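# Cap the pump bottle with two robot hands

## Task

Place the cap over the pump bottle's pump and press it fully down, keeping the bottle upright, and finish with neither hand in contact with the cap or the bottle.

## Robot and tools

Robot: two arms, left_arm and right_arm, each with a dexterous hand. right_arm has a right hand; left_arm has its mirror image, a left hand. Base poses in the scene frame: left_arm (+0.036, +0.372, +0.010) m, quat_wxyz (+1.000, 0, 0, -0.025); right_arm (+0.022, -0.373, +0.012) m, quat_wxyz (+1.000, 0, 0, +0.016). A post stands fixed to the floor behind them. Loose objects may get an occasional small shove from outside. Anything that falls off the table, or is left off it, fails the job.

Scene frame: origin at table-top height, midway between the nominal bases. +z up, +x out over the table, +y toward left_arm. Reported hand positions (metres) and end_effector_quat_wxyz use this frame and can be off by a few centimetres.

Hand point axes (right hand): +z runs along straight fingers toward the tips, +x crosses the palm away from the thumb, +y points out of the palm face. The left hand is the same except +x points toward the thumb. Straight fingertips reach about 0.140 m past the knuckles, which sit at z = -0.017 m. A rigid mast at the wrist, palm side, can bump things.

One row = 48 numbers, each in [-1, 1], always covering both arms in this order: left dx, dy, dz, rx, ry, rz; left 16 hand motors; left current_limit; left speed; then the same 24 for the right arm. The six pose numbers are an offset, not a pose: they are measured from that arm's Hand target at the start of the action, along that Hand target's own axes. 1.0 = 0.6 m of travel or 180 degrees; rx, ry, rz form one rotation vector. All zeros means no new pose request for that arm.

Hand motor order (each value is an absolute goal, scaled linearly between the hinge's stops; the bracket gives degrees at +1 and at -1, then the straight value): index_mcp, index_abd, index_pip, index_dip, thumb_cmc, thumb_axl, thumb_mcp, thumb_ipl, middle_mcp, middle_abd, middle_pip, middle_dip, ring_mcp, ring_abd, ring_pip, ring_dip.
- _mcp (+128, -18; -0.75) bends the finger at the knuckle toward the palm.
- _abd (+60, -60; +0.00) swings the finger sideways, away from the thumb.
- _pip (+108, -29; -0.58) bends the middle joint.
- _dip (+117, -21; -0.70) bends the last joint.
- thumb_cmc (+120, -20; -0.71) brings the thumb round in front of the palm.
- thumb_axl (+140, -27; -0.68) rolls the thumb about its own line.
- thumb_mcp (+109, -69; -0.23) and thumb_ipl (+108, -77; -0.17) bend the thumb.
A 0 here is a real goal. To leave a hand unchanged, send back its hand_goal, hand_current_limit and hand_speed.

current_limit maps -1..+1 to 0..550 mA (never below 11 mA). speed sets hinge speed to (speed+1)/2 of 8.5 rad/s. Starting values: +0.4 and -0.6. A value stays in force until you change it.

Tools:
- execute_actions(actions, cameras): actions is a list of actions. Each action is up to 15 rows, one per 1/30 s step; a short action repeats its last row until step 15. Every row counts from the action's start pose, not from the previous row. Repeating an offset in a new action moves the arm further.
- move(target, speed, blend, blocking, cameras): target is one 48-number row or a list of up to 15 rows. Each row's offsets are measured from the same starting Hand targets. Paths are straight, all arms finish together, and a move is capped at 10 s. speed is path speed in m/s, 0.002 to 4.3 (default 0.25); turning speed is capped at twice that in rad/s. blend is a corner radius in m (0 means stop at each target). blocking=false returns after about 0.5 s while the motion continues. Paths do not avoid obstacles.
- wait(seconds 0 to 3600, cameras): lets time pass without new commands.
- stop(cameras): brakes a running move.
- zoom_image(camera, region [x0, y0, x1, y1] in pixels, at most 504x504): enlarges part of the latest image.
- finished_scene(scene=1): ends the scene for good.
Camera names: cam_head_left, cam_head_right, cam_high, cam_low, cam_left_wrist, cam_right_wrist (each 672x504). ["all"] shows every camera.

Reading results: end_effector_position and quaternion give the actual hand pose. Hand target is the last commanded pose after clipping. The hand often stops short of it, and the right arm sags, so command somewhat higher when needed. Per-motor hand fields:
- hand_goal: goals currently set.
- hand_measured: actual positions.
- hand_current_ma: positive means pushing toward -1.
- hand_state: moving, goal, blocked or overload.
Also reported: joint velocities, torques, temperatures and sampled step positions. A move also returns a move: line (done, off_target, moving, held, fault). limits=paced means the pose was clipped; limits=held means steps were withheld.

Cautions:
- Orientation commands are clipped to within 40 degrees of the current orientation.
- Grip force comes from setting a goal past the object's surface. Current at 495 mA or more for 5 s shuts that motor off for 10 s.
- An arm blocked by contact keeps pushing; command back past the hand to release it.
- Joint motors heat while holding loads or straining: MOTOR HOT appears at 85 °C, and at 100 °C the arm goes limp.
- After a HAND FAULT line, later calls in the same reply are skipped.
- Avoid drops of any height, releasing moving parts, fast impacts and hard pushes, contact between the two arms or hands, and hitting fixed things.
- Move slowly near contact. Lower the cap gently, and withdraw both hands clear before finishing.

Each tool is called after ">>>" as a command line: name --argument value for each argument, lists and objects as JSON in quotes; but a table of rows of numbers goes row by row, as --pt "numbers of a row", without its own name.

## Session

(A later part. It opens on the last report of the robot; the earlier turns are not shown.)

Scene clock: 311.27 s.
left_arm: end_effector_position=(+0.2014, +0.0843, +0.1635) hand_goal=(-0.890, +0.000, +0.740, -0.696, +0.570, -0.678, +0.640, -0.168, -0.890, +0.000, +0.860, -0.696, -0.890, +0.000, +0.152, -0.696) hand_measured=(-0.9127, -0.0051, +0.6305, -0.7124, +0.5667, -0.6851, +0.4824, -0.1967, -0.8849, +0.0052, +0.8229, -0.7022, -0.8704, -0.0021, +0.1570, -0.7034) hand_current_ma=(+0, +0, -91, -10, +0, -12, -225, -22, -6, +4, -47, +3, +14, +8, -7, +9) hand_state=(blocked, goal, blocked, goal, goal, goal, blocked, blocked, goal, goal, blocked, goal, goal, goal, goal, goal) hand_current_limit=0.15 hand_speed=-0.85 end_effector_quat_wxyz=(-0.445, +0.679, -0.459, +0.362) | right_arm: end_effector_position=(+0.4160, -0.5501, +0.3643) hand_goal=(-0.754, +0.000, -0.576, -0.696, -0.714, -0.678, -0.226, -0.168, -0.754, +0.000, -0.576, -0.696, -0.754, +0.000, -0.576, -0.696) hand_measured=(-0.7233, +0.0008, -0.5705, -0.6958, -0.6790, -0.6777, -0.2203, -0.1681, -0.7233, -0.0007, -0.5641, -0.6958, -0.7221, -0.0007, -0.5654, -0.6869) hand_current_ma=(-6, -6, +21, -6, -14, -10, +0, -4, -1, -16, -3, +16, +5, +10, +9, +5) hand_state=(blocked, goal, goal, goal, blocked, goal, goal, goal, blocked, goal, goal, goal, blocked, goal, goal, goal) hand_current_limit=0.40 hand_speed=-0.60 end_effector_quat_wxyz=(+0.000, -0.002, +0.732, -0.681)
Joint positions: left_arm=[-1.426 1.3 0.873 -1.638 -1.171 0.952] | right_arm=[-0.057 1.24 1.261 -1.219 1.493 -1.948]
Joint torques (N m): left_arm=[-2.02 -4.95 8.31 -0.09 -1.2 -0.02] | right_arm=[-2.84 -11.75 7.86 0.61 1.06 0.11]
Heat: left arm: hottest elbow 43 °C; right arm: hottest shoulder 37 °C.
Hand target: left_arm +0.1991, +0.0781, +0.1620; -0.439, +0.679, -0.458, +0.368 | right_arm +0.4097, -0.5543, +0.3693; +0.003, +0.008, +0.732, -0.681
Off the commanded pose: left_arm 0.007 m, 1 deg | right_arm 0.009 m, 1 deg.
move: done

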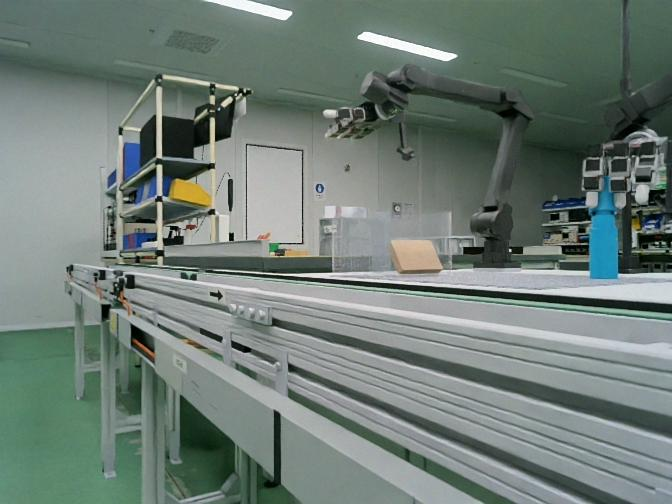

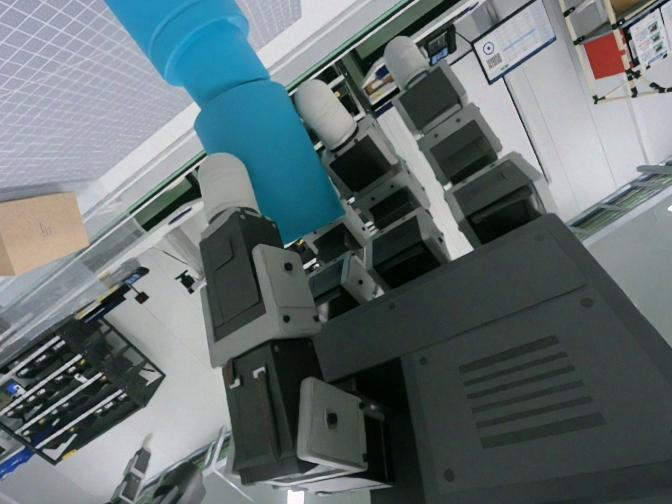

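>>> move --target '[0,0.0078,0.0029,0,0,0,-0.89,0,0.74,-0.696,0.571,-0.678,0.64,-0.168,-0.89,0,0.86,-0.696,-0.89,0,0.153,-0.696,0.15,-0.85,0,0,0,0,0,0,-0.754,0,-0.576,-0.696,-0.714,-0.678,-0.226,-0.168,-0.754,0,-0.576,-0.696,-0.754,0,-0.576,-0.696,0.4,-0.6]' --speed 0.03 --cameras '["cam_low","cam_left_wrist"]'

>>> zoom_image --camera "cam_low" --region '[580, 190, 630, 230]'

>>> zoom_image --camera "cam_left_wrist" --region '[120, 0, 360, 240]'

Scene clock: 313.60 s.
left_arm: end_effector_position=(+0.2017, +0.0811, +0.1612) hand_goal=(-0.890, +0.000, +0.740, -0.696, +0.570, -0.678, +0.640, -0.168, -0.890, +0.000, +0.860, -0.696, -0.890, +0.000, +0.152, -0.696) hand_measured=(-0.9127, -0.0051, +0.6292, -0.7124, +0.5680, -0.6851, +0.4824, -0.1967, -0.8849, +0.0052, +0.8229, -0.7022, -0.8704, -0.0007, +0.1570, -0.7022) hand_current_ma=(-5, -10, -104, -5, +8, -10, -228, -7, -22, +5, -30, -14, +26, +31, -17, +0) hand_state=(blocked, goal, blocked, goal, goal, goal, blocked, blocked, goal, goal, blocked, goal, goal, goal, goal, goal) hand_current_limit=0.15 hand_speed=-0.85 end_effector_quat_wxyz=(-0.442, +0.680, -0.457, +0.364) | right_arm: end_effector_position=(+0.4160, -0.5501, +0.3643) hand_goal=(-0.754, +0.000, -0.576, -0.696, -0.714, -0.678, -0.226, -0.168, -0.754, +0.000, -0.576, -0.696, -0.754, +0.000, -0.576, -0.696) hand_measured=(-0.7233, +0.0008, -0.5705, -0.6958, -0.6790, -0.6767, -0.2203, -0.1681, -0.7221, +0.0008, -0.5641, -0.6958, -0.7221, -0.0007, -0.5654, -0.6869) hand_current_ma=(-7, -10, +13, -10, -2, -17, -3, -12, -5, -14, +3, +7, +18, -2, +10, +10) hand_state=(blocked, goal, goal, goal, blocked, goal, goal, goal, blocked, goal, goal, goal, blocked, goal, goal, goal) hand_current_limit=0.40 hand_speed=-0.60 end_effector_quat_wxyz=(+0.000, -0.002, +0.732, -0.681)
Joint positions: left_arm=[-1.426 1.307 0.873 -1.623 -1.171 0.952] | right_arm=[-0.057 1.24 1.261 -1.219 1.493 -1.948]
Joint torques (N m): left_arm=[-2.49 -5.66 7.65 0.1 -1.2 -0.04] | right_arm=[-2.78 -11.81 7.87 0.59 1.05 0.1]
Heat: left arm: hottest elbow 43 °C; right arm: hottest shoulder 37 °C.
Hand target: left_arm +0.1993, +0.0776, +0.1570; -0.439, +0.679, -0.458, +0.368 | right_arm +0.4097, -0.5543, +0.3693; +0.003, +0.008, +0.732, -0.681
Off the commanded pose: left_arm 0.006 m, 1 deg | right_arm 0.009 m, 1 deg.
move: done

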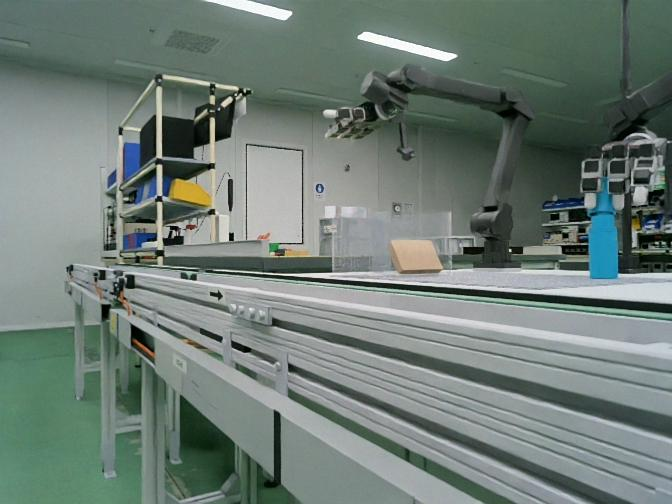

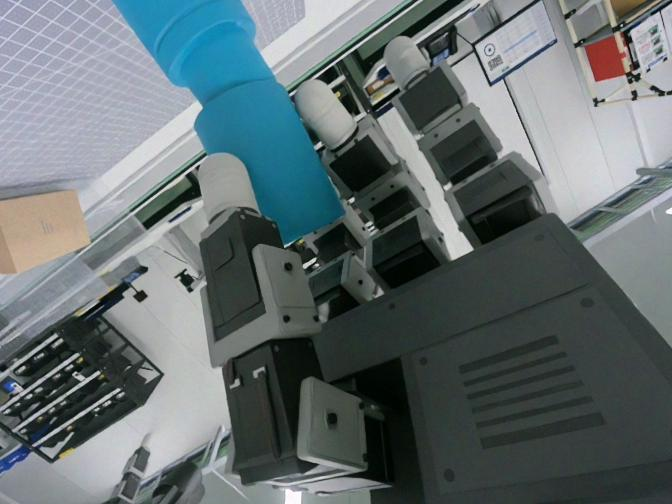

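Scaled by 10.080 from the camera's image (finer frame: 960x720).

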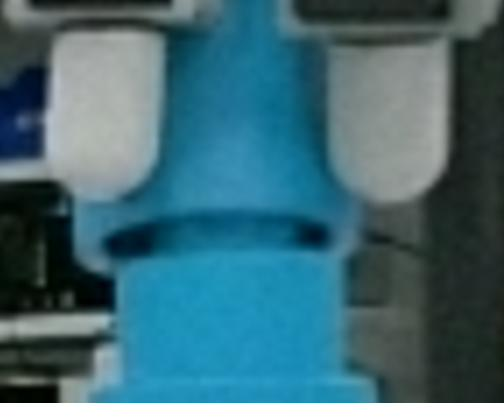

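Scaled by 2.100 from the camera's image (finer frame: 960x720).

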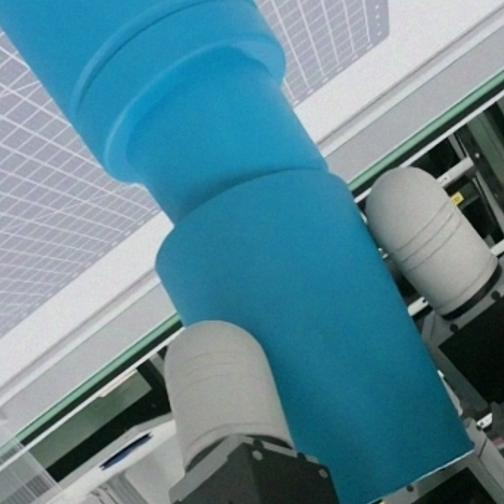

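>>> move --target '[-0.0091,-0.0051,0.0015,0,0,0,-0.89,0,0.74,-0.696,0.571,-0.678,0.64,-0.168,-0.89,0,0.86,-0.696,-0.89,0,0.153,-0.696,0.15,-0.85,0,0,0,0,0,0,-0.754,0,-0.576,-0.696,-0.714,-0.678,-0.226,-0.168,-0.754,0,-0.576,-0.696,-0.754,0,-0.576,-0.696,0.4,-0.6]' --speed 0.03 --cameras '["cam_low","cam_left_wrist"]'

>>> zoom_image --camera "cam_low" --region '[580, 190, 630, 230]'

>>> zoom_image --camera "cam_left_wrist" --region '[120, 0, 360, 240]'

Scene clock: 316.47 s.
left_arm: end_effector_position=(+0.2013, +0.0854, +0.1577) hand_goal=(-0.890, +0.000, +0.740, -0.696, +0.570, -0.678, +0.640, -0.168, -0.890, +0.000, +0.860, -0.696, -0.890, +0.000, +0.152, -0.696) hand_measured=(-0.9127, -0.0036, +0.6292, -0.7124, +0.5680, -0.6851, +0.4824, -0.1967, -0.8861, +0.0052, +0.8242, -0.7022, -0.8704, -0.0021, +0.1570, -0.7022) hand_current_ma=(-9, +8, -90, -10, +14, -9, -229, -17, +1, -7, -44, +9, +12, +8, -4, +10) hand_state=(blocked, goal, blocked, goal, goal, goal, blocked, blocked, goal, goal, blocked, goal, goal, goal, goal, goal) hand_current_limit=0.15 hand_speed=-0.85 end_effector_quat_wxyz=(-0.445, +0.678, -0.459, +0.362) | right_arm: end_effector_position=(+0.4160, -0.5501, +0.3643) hand_goal=(-0.754, +0.000, -0.576, -0.696, -0.714, -0.678, -0.226, -0.168, -0.754, +0.000, -0.576, -0.696, -0.754, +0.000, -0.576, -0.696) hand_measured=(-0.7233, +0.0008, -0.5705, -0.6958, -0.6803, -0.6767, -0.2203, -0.1672, -0.7233, -0.0007, -0.5641, -0.6958, -0.7221, -0.0007, -0.5654, -0.6869) hand_current_ma=(-7, +0, +11, -2, -5, -20, +13, -4, -5, +1, -4, +7, +8, +15, +7, -2) hand_state=(blocked, goal, goal, goal, blocked, goal, goal, goal, blocked, goal, goal, goal, blocked, goal, goal, goal) hand_current_limit=0.40 hand_speed=-0.60 end_effector_quat_wxyz=(+0.000, -0.002, +0.732, -0.681)
Joint positions: left_arm=[-1.426 1.306 0.862 -1.623 -1.171 0.952] | right_arm=[-0.057 1.24 1.261 -1.219 1.493 -1.948]
Joint torques (N m): left_arm=[-1.73 -6.53 7.58 -0.16 -1.22 0] | right_arm=[-2.78 -11.93 7.86 0.58 1.06 0.1]
Heat: left arm: hottest elbow 42 °C; right arm: hottest shoulder 37 °C.
Hand target: left_arm +0.1993, +0.0836, +0.1591; -0.439, +0.680, -0.458, +0.368 | right_arm +0.4097, -0.5543, +0.3693; +0.003, +0.008, +0.732, -0.681
Off the commanded pose: left_arm 0.003 m, 1 deg | right_arm 0.009 m, 1 deg.
move: done

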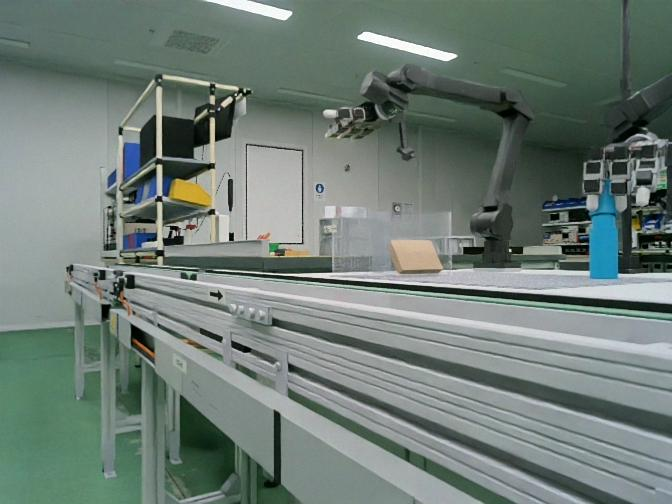

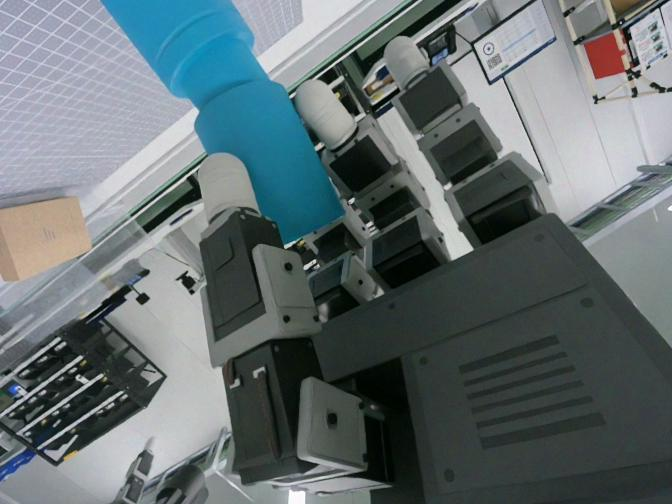

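Scaled by 10.080 from the camera's image (finer frame: 960x720).

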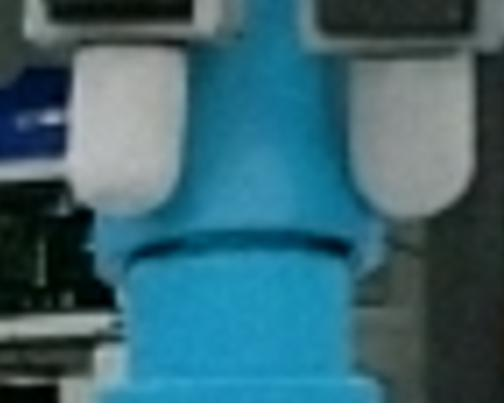

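Scaled by 2.100 from the camera's image (finer frame: 960x720).

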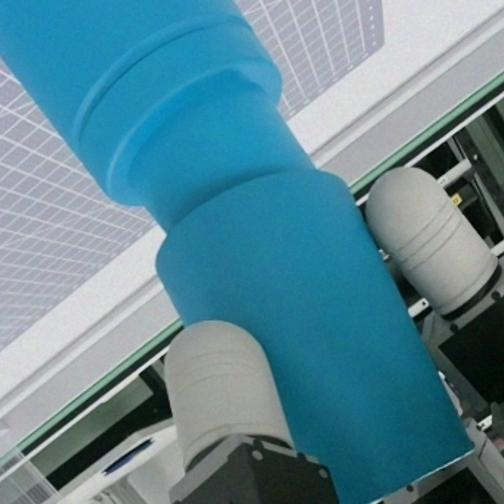

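>>> move --target '[0,0.0093,0.0034,0,0,0,-0.89,0,0.74,-0.696,0.571,-0.678,0.64,-0.168,-0.89,0,0.86,-0.696,-0.89,0,0.153,-0.696,0.15,-0.85,0,0,0,0,0,0,-0.754,0,-0.576,-0.696,-0.714,-0.678,-0.226,-0.168,-0.754,0,-0.576,-0.696,-0.754,0,-0.576,-0.696,0.4,-0.6]' --speed 0.03 --cameras '["cam_low","cam_left_wrist"]'

>>> zoom_image --camera "cam_low" --region '[580, 190, 630, 230]'

>>> zoom_image --camera "cam_left_wrist" --region '[120, 0, 360, 240]'

Scene clock: 318.50 s.
left_arm: end_effector_position=(+0.2014, +0.0853, +0.1547) hand_goal=(-0.890, +0.000, +0.740, -0.696, +0.570, -0.678, +0.640, -0.168, -0.890, +0.000, +0.860, -0.696, -0.890, +0.000, +0.152, -0.696) hand_measured=(-0.9151, -0.0051, +0.6305, -0.7124, +0.5680, -0.6851, +0.4844, -0.1967, -0.8897, +0.0052, +0.8229, -0.7022, -0.8704, -0.0007, +0.1570, -0.7022) hand_current_ma=(+2, +1, -94, -13, +1, -6, -218, -30, -7, +1, -32, -3, +11, +15, +6, +10) hand_state=(blocked, goal, blocked, goal, goal, goal, blocked, blocked, goal, goal, blocked, goal, goal, goal, goal, goal) hand_current_limit=0.15 hand_speed=-0.85 end_effector_quat_wxyz=(-0.443, +0.679, -0.458, +0.364) | right_arm: end_effector_position=(+0.4160, -0.5501, +0.3643) hand_goal=(-0.754, +0.000, -0.576, -0.696, -0.714, -0.678, -0.226, -0.168, -0.754, +0.000, -0.576, -0.696, -0.754, +0.000, -0.576, -0.696) hand_measured=(-0.7233, -0.0007, -0.5705, -0.6958, -0.6803, -0.6777, -0.2203, -0.1672, -0.7221, +0.0008, -0.5641, -0.6958, -0.7221, -0.0007, -0.5654, -0.6869) hand_current_ma=(-6, +8, +9, -14, +0, -2, +13, -4, -4, +1, +8, +0, -2, +4, -1, -14) hand_state=(blocked, goal, goal, goal, blocked, goal, goal, goal, blocked, goal, goal, goal, blocked, goal, goal, goal) hand_current_limit=0.40 hand_speed=-0.60 end_effector_quat_wxyz=(+0.000, -0.002, +0.732, -0.681)
Joint positions: left_arm=[-1.426 1.306 0.853 -1.608 -1.172 0.952] | right_arm=[-0.057 1.24 1.261 -1.219 1.493 -1.948]
Joint torques (N m): left_arm=[-1.96 -5.83 7.47 0.08 -1.25 0.04] | right_arm=[-2.84 -11.69 7.86 0.57 1.06 0.1]
Heat: left arm: hottest elbow 42 °C; right arm: hottest shoulder 37 °C.
Hand target: left_arm +0.1995, +0.0831, +0.1531; -0.439, +0.679, -0.458, +0.368 | right_arm +0.4097, -0.5543, +0.3693; +0.003, +0.008, +0.732, -0.681
Off the commanded pose: left_arm 0.003 m, 1 deg | right_arm 0.009 m, 1 deg.
move: done

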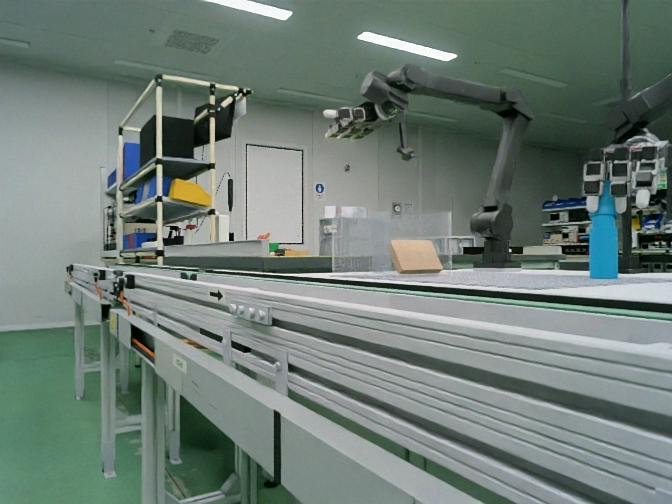

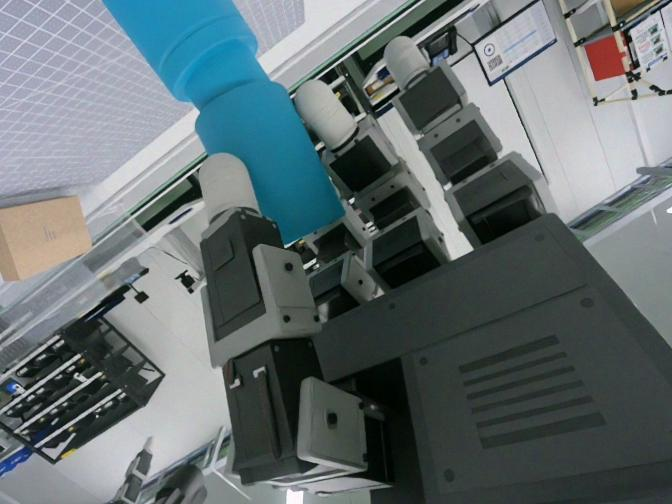

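Scaled by 10.080 from the camera's image (finer frame: 960x720).

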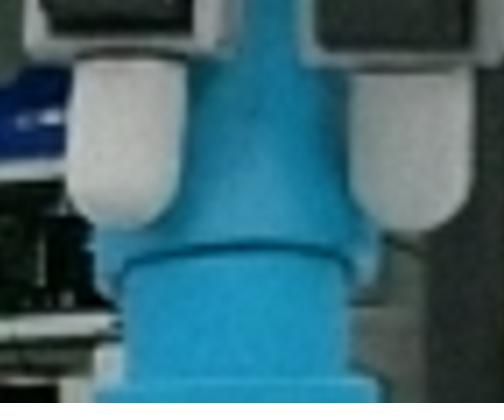

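Scaled by 2.100 from the camera's image (finer frame: 960x720).

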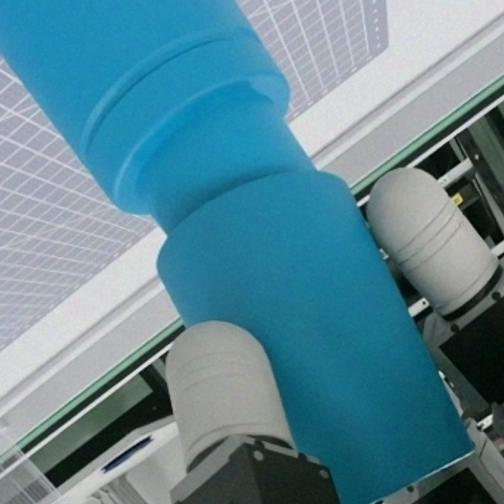

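>>> move --target '[0,0.0093,0.0034,0,0,0,-0.89,0,0.74,-0.696,0.571,-0.678,0.64,-0.168,-0.89,0,0.86,-0.696,-0.89,0,0.153,-0.696,0.15,-0.85,0,0,0,0,0,0,-0.754,0,-0.576,-0.696,-0.714,-0.678,-0.226,-0.168,-0.754,0,-0.576,-0.696,-0.754,0,-0.576,-0.696,0.4,-0.6]' --speed 0.03 --cameras '["cam_low","cam_left_wrist"]'

>>> zoom_image --camera "cam_low" --region '[570, 180, 640, 235]'

>>> zoom_image --camera "cam_left_wrist" --region '[120, 0, 360, 240]'

Scene clock: 323.57 s.
left_arm: end_effector_position=(+0.2019, +0.0842, +0.1527) hand_goal=(-0.890, +0.000, +0.740, -0.696, +0.570, -0.678, +0.640, -0.168, -0.890, +0.000, +0.860, -0.696, -0.890, +0.000, +0.152, -0.696) hand_measured=(-0.9223, -0.0036, +0.6317, -0.7124, +0.5667, -0.6851, +0.4913, -0.1967, -0.8970, +0.0052, +0.8242, -0.7022, -0.8704, -0.0021, +0.1557, -0.7022) hand_current_ma=(-20, +16, -86, -15, -7, +0, -211, -21, -16, +3, -27, -20, +23, +19, -9, -5) hand_state=(blocked, goal, blocked, goal, goal, goal, blocked, blocked, goal, goal, blocked, goal, goal, goal, goal, goal) hand_current_limit=0.15 hand_speed=-0.85 end_effector_quat_wxyz=(-0.441, +0.680, -0.456, +0.368) | right_arm: end_effector_position=(+0.4160, -0.5501, +0.3643) hand_goal=(-0.754, +0.000, -0.576, -0.696, -0.714, -0.678, -0.226, -0.168, -0.754, +0.000, -0.576, -0.696, -0.754, +0.000, -0.576, -0.696) hand_measured=(-0.7233, +0.0008, -0.5705, -0.6958, -0.6803, -0.6777, -0.2203, -0.1681, -0.7221, +0.0008, -0.5641, -0.6958, -0.7221, -0.0007, -0.5654, -0.6869) hand_current_ma=(+2, +0, +25, +2, -5, -10, +5, -16, -13, -12, +13, +0, +3, +15, -14, -1) hand_state=(blocked, goal, goal, goal, blocked, goal, goal, goal, blocked, goal, goal, goal, blocked, goal, goal, goal) hand_current_limit=0.40 hand_speed=-0.60 end_effector_quat_wxyz=(+0.000, -0.002, +0.732, -0.681)
Joint positions: left_arm=[-1.426 1.306 0.847 -1.592 -1.175 0.952] | right_arm=[-0.057 1.24 1.261 -1.219 1.493 -1.948]
Joint torques (N m): left_arm=[-2.02 -5.3 7.2 0.05 -1.1 0.04] | right_arm=[-2.9 -11.75 7.87 0.59 1.06 0.11]
Heat: left arm: hottest elbow 42 °C; right arm: hottest shoulder 37 °C.
Hand target: left_arm +0.1997, +0.0825, +0.1473; -0.439, +0.680, -0.458, +0.368 | right_arm +0.4097, -0.5543, +0.3693; +0.003, +0.008, +0.732, -0.681
Off the commanded pose: left_arm 0.006 m, 0 deg | right_arm 0.009 m, 1 deg.
move: done

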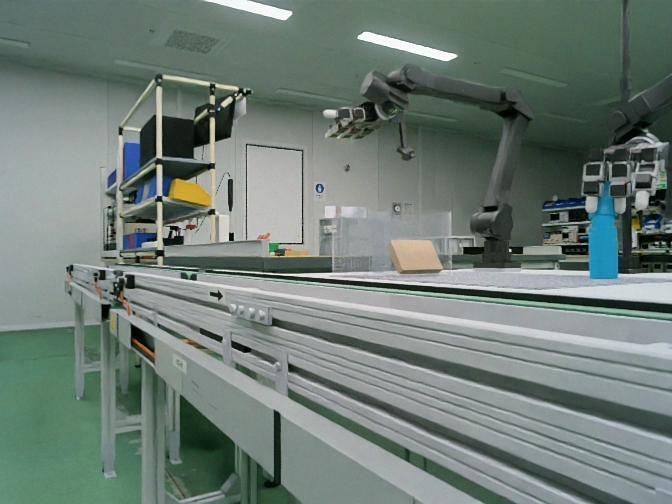

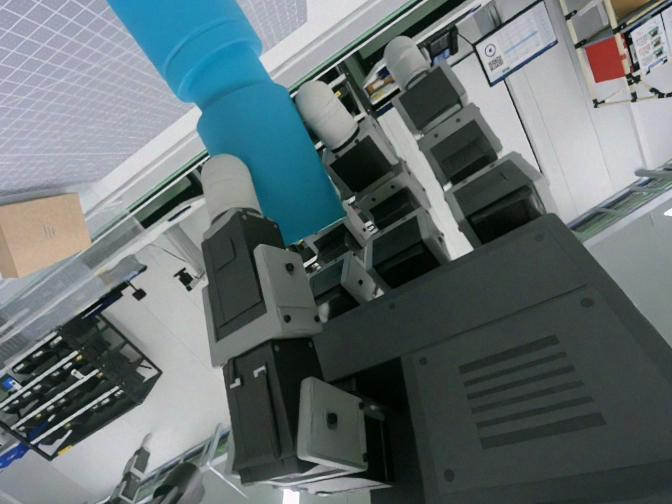

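Scaled by 7.200 from the camera's image (finer frame: 960x720).

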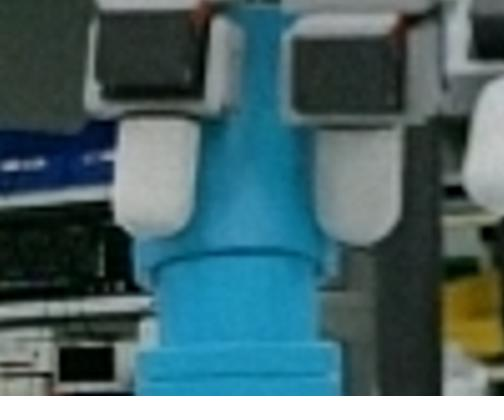

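Scaled by 2.100 from the camera's image (finer frame: 960x720).

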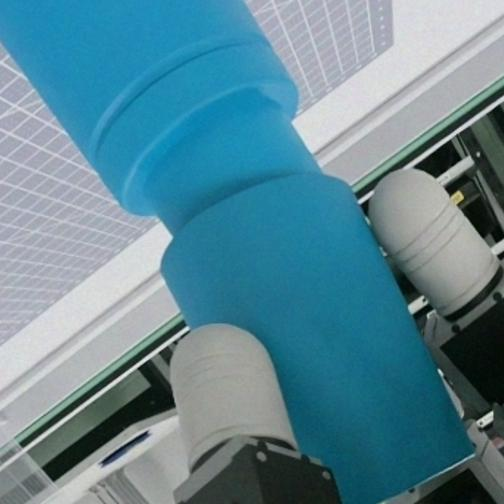

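>>> move --target '[-0.0008,0.0090,0.0036,0,0,0,-0.89,0,0.74,-0.696,0.571,-0.678,0.64,-0.168,-0.89,0,0.86,-0.696,-0.89,0,0.153,-0.696,0.15,-0.85,0,0,0,0,0,0,-0.754,0,-0.576,-0.696,-0.714,-0.678,-0.226,-0.168,-0.754,0,-0.576,-0.696,-0.754,0,-0.576,-0.696,0.4,-0.6]' --speed 0.03 --cameras '["cam_low","cam_left_wrist"]'

>>> zoom_image --camera "cam_low" --region '[570, 180, 640, 235]'

>>> zoom_image --camera "cam_left_wrist" --region '[120, 0, 360, 240]'

Scene clock: 325.40 s.
left_arm: end_effector_position=(+0.2025, +0.0830, +0.1509) hand_goal=(-0.890, +0.000, +0.740, -0.696, +0.570, -0.678, +0.640, -0.168, -0.890, +0.000, +0.860, -0.696, -0.890, +0.000, +0.152, -0.696) hand_measured=(-0.9368, -0.0036, +0.6356, -0.7124, +0.5667, -0.6904, +0.5032, -0.1967, -0.9102, +0.0052, +0.8281, -0.7022, -0.8704, -0.0007, +0.1570, -0.7022) hand_current_ma=(-34, +12, -85, -9, -5, -7, -196, -21, -20, +3, -46, -7, +29, +18, +3, +11) hand_state=(blocked, goal, blocked, goal, goal, goal, blocked, blocked, blocked, goal, blocked, goal, goal, goal, goal, goal) hand_current_limit=0.15 hand_speed=-0.85 end_effector_quat_wxyz=(-0.438, +0.681, -0.454, +0.372) | right_arm: end_effector_position=(+0.4160, -0.5501, +0.3643) hand_goal=(-0.754, +0.000, -0.576, -0.696, -0.714, -0.678, -0.226, -0.168, -0.754, +0.000, -0.576, -0.696, -0.754, +0.000, -0.576, -0.696) hand_measured=(-0.7233, +0.0008, -0.5705, -0.6958, -0.6803, -0.6777, -0.2203, -0.1672, -0.7233, +0.0008, -0.5641, -0.6945, -0.7221, +0.0008, -0.5667, -0.6869) hand_current_ma=(-6, -6, +9, -14, -6, -15, -1, -3, +5, -9, +9, +15, +11, -2, -3, +0) hand_state=(blocked, goal, goal, goal, blocked, goal, goal, goal, blocked, goal, goal, goal, blocked, goal, goal, goal) hand_current_limit=0.40 hand_speed=-0.60 end_effector_quat_wxyz=(+0.000, -0.002, +0.732, -0.681)
Joint positions: left_arm=[-1.426 1.306 0.841 -1.576 -1.18 0.952] | right_arm=[-0.057 1.24 1.261 -1.219 1.493 -1.948]
Joint torques (N m): left_arm=[-1.67 -4.66 6.86 0.14 -0.95 0.05] | right_arm=[-2.78 -11.75 7.84 0.58 1.05 0.11]
Heat: left arm: hottest elbow 42 °C; right arm: hottest shoulder 37 °C.
Hand target: left_arm +0.1999, +0.0824, +0.1415; -0.439, +0.679, -0.458, +0.368 | right_arm +0.4097, -0.5543, +0.3693; +0.003, +0.008, +0.732, -0.681
Off the commanded pose: left_arm 0.010 m, 1 deg | right_arm 0.009 m, 1 deg.
move: done

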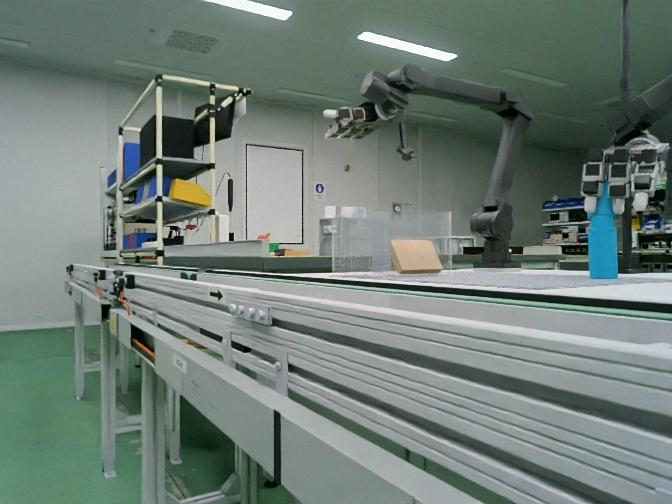

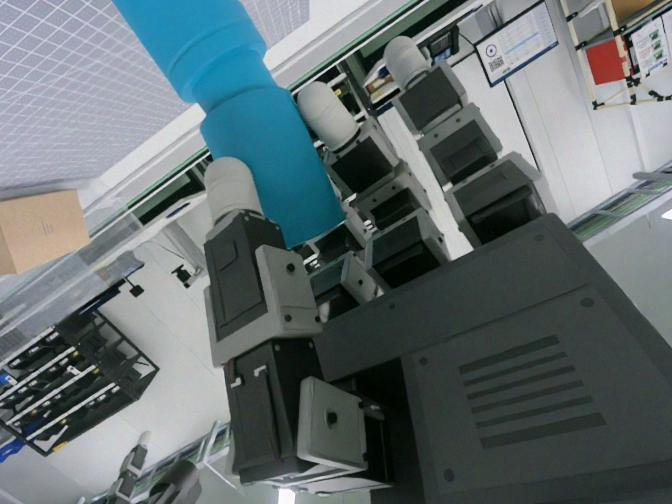

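Scaled by 7.200 from the camera's image (finer frame: 960x720).

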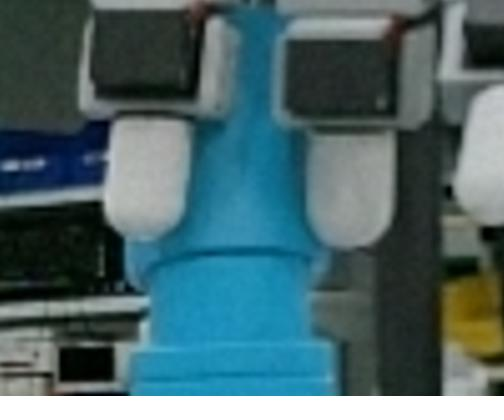

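Scaled by 2.100 from the camera's image (finer frame: 960x720).

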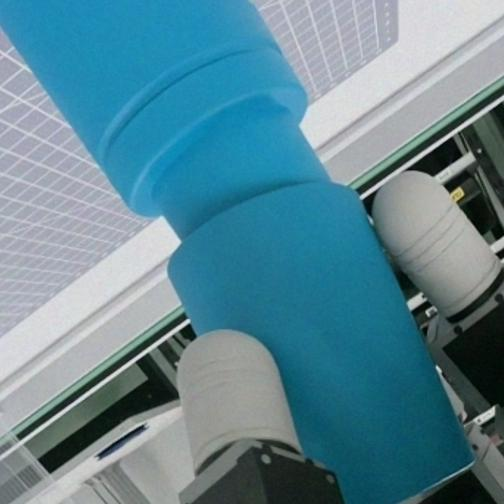

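>>> execute_actions --actions '[]'

>>> zoom_image --camera "cam_low" --region '[580, 195, 626, 230]'

>>> zoom_image --camera "cam_head_left" --region '[0, 0, 504, 504]'

Scene clock: 330.40 s.
left_arm: end_effector_position=(+0.2025, +0.0830, +0.1509) hand_goal=(-0.890, +0.000, +0.740, -0.696, +0.570, -0.678, +0.640, -0.168, -0.890, +0.000, +0.860, -0.696, -0.890, +0.000, +0.152, -0.696) hand_measured=(-0.9368, -0.0036, +0.6356, -0.7124, +0.5667, -0.6893, +0.5032, -0.1967, -0.9114, +0.0052, +0.8281, -0.7022, -0.8704, -0.0007, +0.1557, -0.7022) hand_current_ma=(-24, +11, -97, -7, +1, -14, -179, -36, -38, -1, -25, -3, +15, +30, +8, -13) hand_state=(blocked, goal, blocked, goal, goal, goal, blocked, blocked, blocked, goal, blocked, goal, goal, goal, goal, goal) hand_current_limit=0.15 hand_speed=-0.85 end_effector_quat_wxyz=(-0.438, +0.681, -0.454, +0.372) | right_arm: end_effector_position=(+0.4160, -0.5501, +0.3643) hand_goal=(-0.754, +0.000, -0.576, -0.696, -0.714, -0.678, -0.226, -0.168, -0.754, +0.000, -0.576, -0.696, -0.754, +0.000, -0.576, -0.696) hand_measured=(-0.7233, +0.0008, -0.5705, -0.6958, -0.6803, -0.6767, -0.2203, -0.1672, -0.7221, -0.0007, -0.5641, -0.6958, -0.7221, -0.0007, -0.5654, -0.6869) hand_current_ma=(-5, -12, +16, -12, -6, -3, +7, -14, -12, +1, -1, +16, +0, +13, -9, +7) hand_state=(blocked, goal, goal, goal, blocked, goal, goal, goal, blocked, goal, goal, goal, blocked, goal, goal, goal) hand_current_limit=0.40 hand_speed=-0.60 end_effector_quat_wxyz=(+0.000, -0.002, +0.732, -0.681)
Joint positions: left_arm=[-1.426 1.306 0.841 -1.576 -1.18 0.952] | right_arm=[-0.057 1.24 1.261 -1.219 1.493 -1.948]
Joint velocities: within noise
Joint torques (N m): left_arm=[-1.73 -4.72 6.95 0.32 -0.93 0.04] | right_arm=[-2.84 -11.75 7.86 0.59 1.05 0.11]
Motor temperatures (°C): left_arm=[29 40 42 30 30 29] | right_arm=[31 37 36 31 32 29]
Heat: left arm: hottest elbow 42 °C; right arm: hottest shoulder 37 °C.
Hand target: left_arm +0.1999, +0.0824, +0.1415; -0.439, +0.679, -0.458, +0.368 | right_arm +0.4097, -0.5543, +0.3693; +0.003, +0.008, +0.732, -0.681
Off the commanded pose: left_arm 0.010 m, 1 deg | right_arm 0.009 m, 1 deg.

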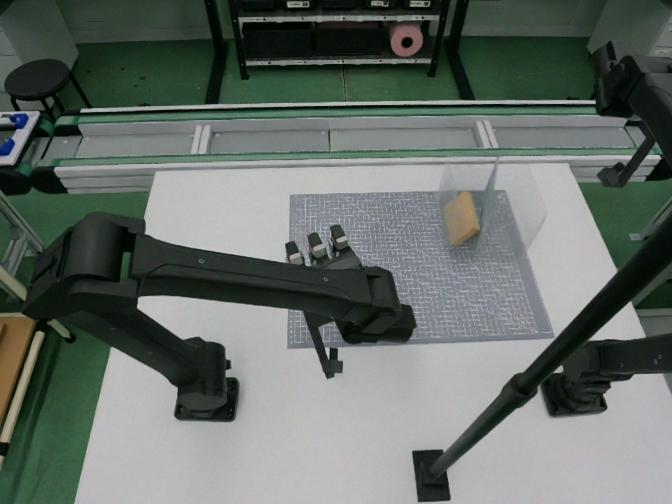

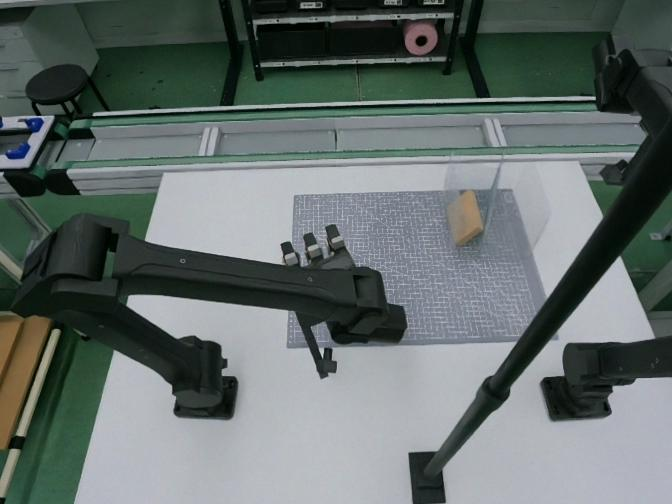

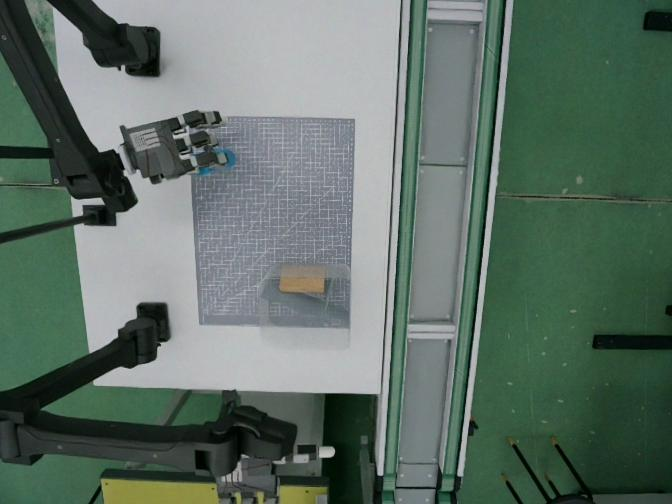

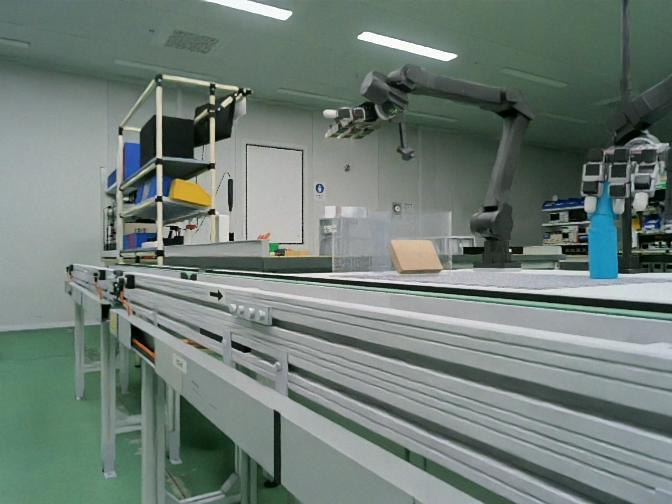

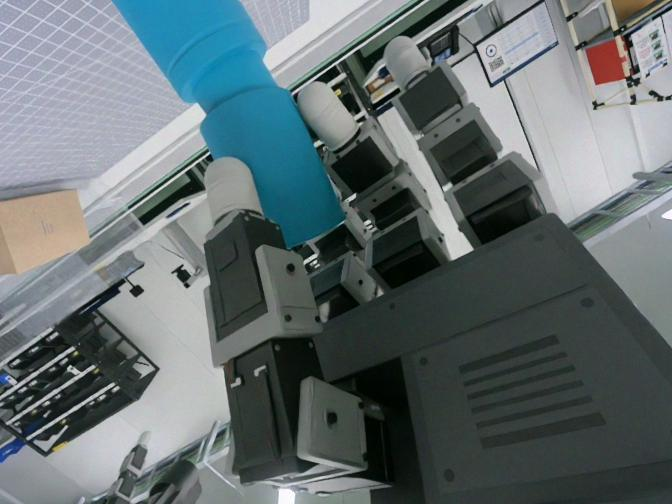

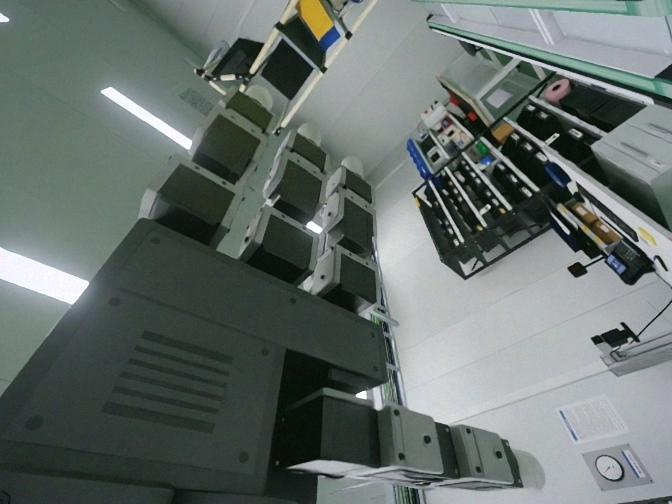

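Scaled by 10.957 from the camera's image (finer frame: 960x720).

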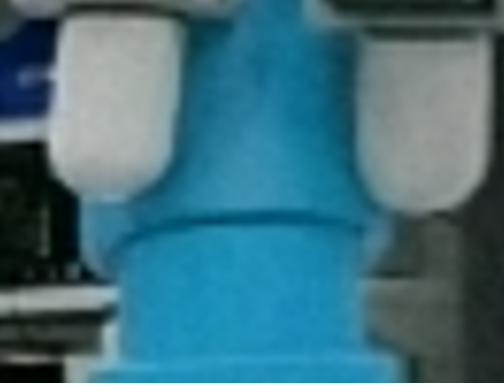

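Scaled by 1.000.

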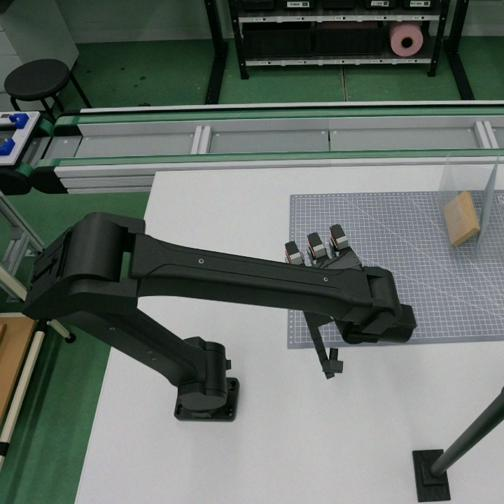

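>>> move --target '[-0.0006,-0.0070,0.0018,-0.0268,-0.0001,-0.0073,-0.89,0,0.74,-0.696,0.571,-0.678,0.64,-0.168,-0.89,0,0.86,-0.696,-0.89,0,0.153,-0.696,0.15,-0.85,0,0,0,0,0,0,-0.754,0,-0.576,-0.696,-0.714,-0.678,-0.226,-0.168,-0.754,0,-0.576,-0.696,-0.754,0,-0.576,-0.696,0.4,-0.6]' --speed 0.03 --cameras '["cam_low","cam_left_wrist"]'

>>> zoom_image --camera "cam_low" --region '[580, 195, 626, 230]'

>>> zoom_image --camera "cam_left_wrist" --region '[120, 0, 360, 240]'

Scene clock: 337.77 s.
left_arm: end_effector_position=(+0.2021, +0.0814, +0.1517) hand_goal=(-0.890, +0.000, +0.740, -0.696, +0.570, -0.678, +0.640, -0.168, -0.890, +0.000, +0.860, -0.696, -0.890, +0.000, +0.152, -0.696) hand_measured=(-0.9537, -0.0036, +0.6356, -0.7136, +0.5630, -0.6967, +0.5151, -0.1967, -0.9307, +0.0052, +0.8383, -0.7022, -0.8704, +0.0096, +0.1570, -0.7022) hand_current_ma=(-52, +6, -82, -13, +1, -17, -162, -31, -35, +12, -24, -4, +24, +12, -10, +2) hand_state=(blocked, goal, blocked, goal, goal, goal, blocked, blocked, blocked, goal, blocked, goal, goal, goal, goal, goal) hand_current_limit=0.15 hand_speed=-0.85 end_effector_quat_wxyz=(-0.408, +0.699, -0.463, +0.362) | right_arm: end_effector_position=(+0.4160, -0.5501, +0.3643) hand_goal=(-0.754, +0.000, -0.576, -0.696, -0.714, -0.678, -0.226, -0.168, -0.754, +0.000, -0.576, -0.696, -0.754, +0.000, -0.576, -0.696) hand_measured=(-0.7233, -0.0007, -0.5705, -0.6958, -0.6803, -0.6767, -0.2203, -0.1681, -0.7233, +0.0008, -0.5641, -0.6958, -0.7221, -0.0007, -0.5654, -0.6869) hand_current_ma=(+1, -12, +1, -4, -2, +0, +15, -4, -2, -13, +13, +8, -3, +7, +1, -2) hand_state=(blocked, goal, goal, goal, blocked, goal, goal, goal, blocked, goal, goal, goal, blocked, goal, goal, goal) hand_current_limit=0.40 hand_speed=-0.60 end_effector_quat_wxyz=(+0.000, -0.002, +0.732, -0.681)
Joint positions: left_arm=[-1.396 1.241 0.825 -1.448 -1.133 1.11] | right_arm=[-0.057 1.24 1.261 -1.219 1.493 -1.948]
Joint torques (N m): left_arm=[-0.62 -5.66 7.31 0.5 -0.6 0.14] | right_arm=[-2.9 -11.81 7.86 0.57 1.06 0.11]
Heat: left arm: hottest elbow 41 °C; right arm: hottest shoulder 37 °C.
Hand target: left_arm +0.2020, +0.0839, +0.1449; -0.406, +0.703, -0.465, +0.354 | right_arm +0.4097, -0.5543, +0.3693; +0.003, +0.008, +0.732, -0.681
Off the commanded pose: left_arm 0.007 m, 1 deg | right_arm 0.009 m, 1 deg.
move: done

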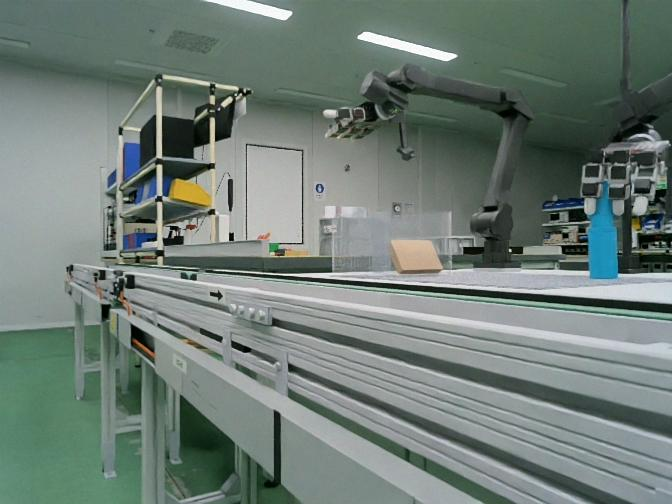

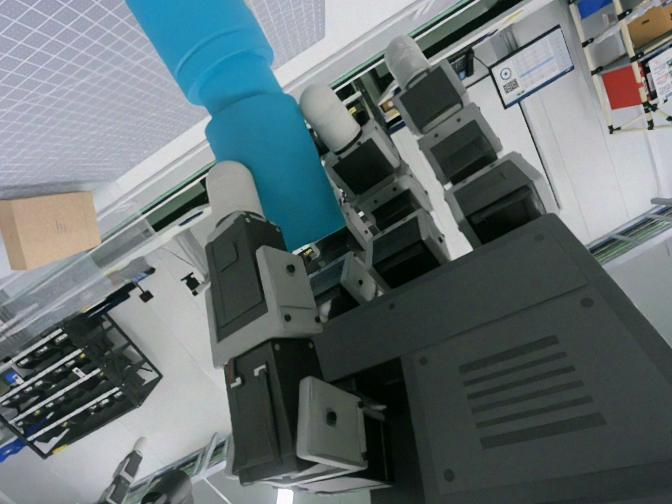

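Scaled by 10.957 from the camera's image (finer frame: 960x720).

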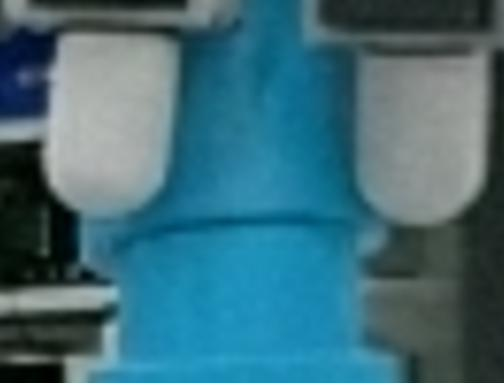

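Scaled by 2.100 from the camera's image (finer frame: 960x720).

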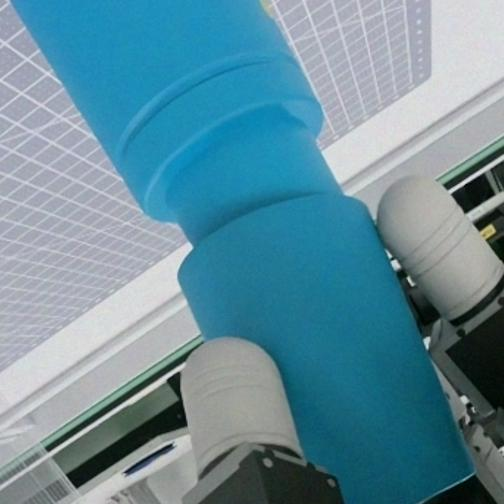

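>>> move --target '[0,-0.0153,-0.0074,0,0,0,-0.89,0,0.74,-0.696,0.571,-0.678,0.64,-0.168,-0.89,0,0.86,-0.696,-0.89,0,0.153,-0.696,0.15,-0.85,0,0,0,0,0,0,-0.754,0,-0.576,-0.696,-0.714,-0.678,-0.226,-0.168,-0.754,0,-0.576,-0.696,-0.754,0,-0.576,-0.696,0.4,-0.6]' --speed 0.03 --cameras '["cam_low","cam_left_wrist"]'

>>> zoom_image --camera "cam_low" --region '[580, 195, 626, 230]'

>>> zoom_image --camera "cam_left_wrist" --region '[120, 0, 360, 240]'

Scene clock: 343.13 s.
left_arm: end_effector_position=(+0.2007, +0.0832, +0.1530) hand_goal=(-0.890, +0.000, +0.740, -0.696, +0.570, -0.678, +0.640, -0.168, -0.890, +0.000, +0.860, -0.696, -0.890, +0.000, +0.152, -0.696) hand_measured=(-0.9524, -0.0036, +0.6356, -0.7136, +0.5630, -0.6978, +0.5151, -0.1967, -0.9283, +0.0052, +0.8383, -0.7022, -0.8704, +0.0096, +0.1570, -0.7022) hand_current_ma=(-57, -1, -75, -14, -4, -10, -157, -24, -42, +4, -27, -15, +19, +7, -3, +0) hand_state=(blocked, goal, blocked, goal, goal, goal, blocked, blocked, blocked, goal, blocked, goal, goal, goal, goal, goal) hand_current_limit=0.15 hand_speed=-0.85 end_effector_quat_wxyz=(-0.406, +0.701, -0.464, +0.359) | right_arm: end_effector_position=(+0.4160, -0.5501, +0.3643) hand_goal=(-0.754, +0.000, -0.576, -0.696, -0.714, -0.678, -0.226, -0.168, -0.754, +0.000, -0.576, -0.696, -0.754, +0.000, -0.576, -0.696) hand_measured=(-0.7233, +0.0008, -0.5705, -0.6958, -0.6790, -0.6767, -0.2203, -0.1672, -0.7221, +0.0008, -0.5641, -0.6958, -0.7221, +0.0008, -0.5667, -0.6869) hand_current_ma=(-2, -4, +17, -8, -11, -2, +9, +0, -7, -6, +0, +10, +9, +17, +5, +7) hand_state=(blocked, goal, goal, goal, blocked, goal, goal, goal, blocked, goal, goal, goal, blocked, goal, goal, goal) hand_current_limit=0.40 hand_speed=-0.60 end_effector_quat_wxyz=(+0.000, -0.002, +0.732, -0.681)
Joint positions: left_arm=[-1.396 1.232 0.825 -1.455 -1.125 1.111] | right_arm=[-0.057 1.24 1.261 -1.219 1.493 -1.948]
Joint torques (N m): left_arm=[-0.56 -5.36 8.85 -0.39 -0.95 0.18] | right_arm=[-2.84 -11.87 7.88 0.59 1.06 0.1]
Heat: left arm: hottest elbow 41 °C; right arm: hottest shoulder 37 °C.
Hand target: left_arm +0.2015, +0.0850, +0.1550; -0.406, +0.703, -0.465, +0.354 | right_arm +0.4097, -0.5543, +0.3693; +0.003, +0.008, +0.732, -0.681
Off the commanded pose: left_arm 0.003 m, 1 deg | right_arm 0.009 m, 1 deg.
move: done

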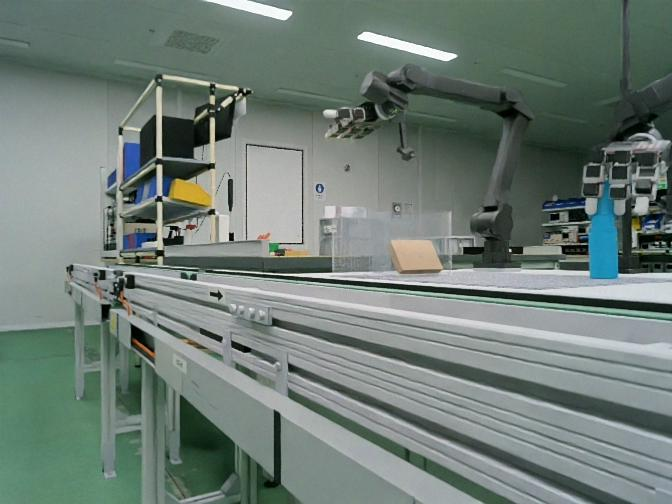

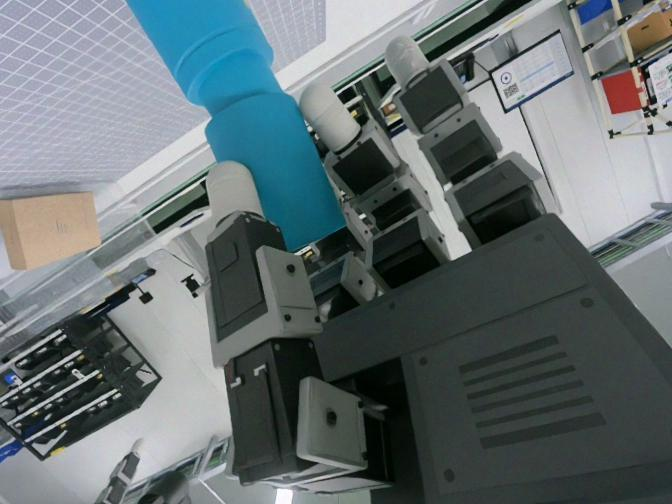

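Scaled by 10.957 from the camera's image (finer frame: 960x720).

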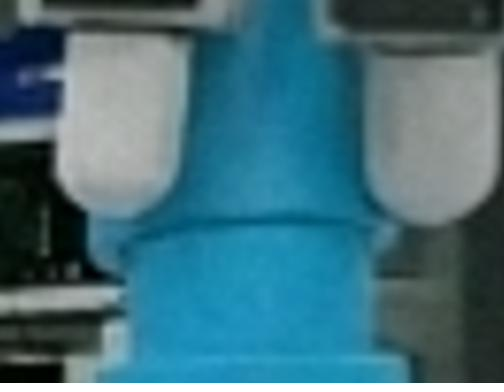

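Scaled by 2.100 from the camera's image (finer frame: 960x720).

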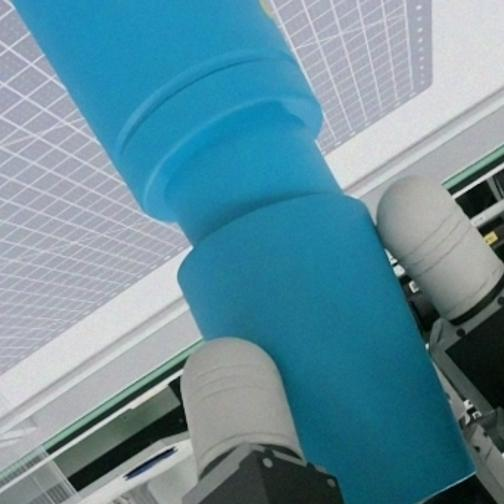

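>>> zoom_image --camera "cam_low" --region '[570, 210, 640, 290]'

Scaled by 6.300 from the camera's image (finer frame: 960x720).

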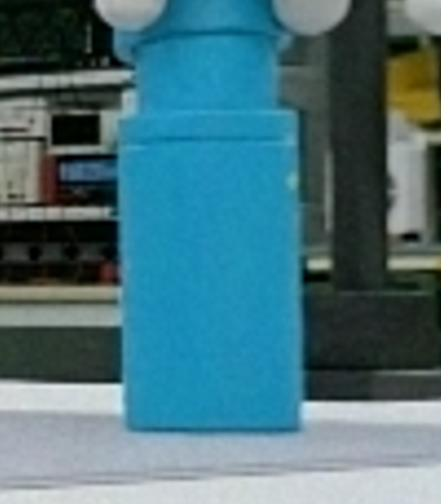

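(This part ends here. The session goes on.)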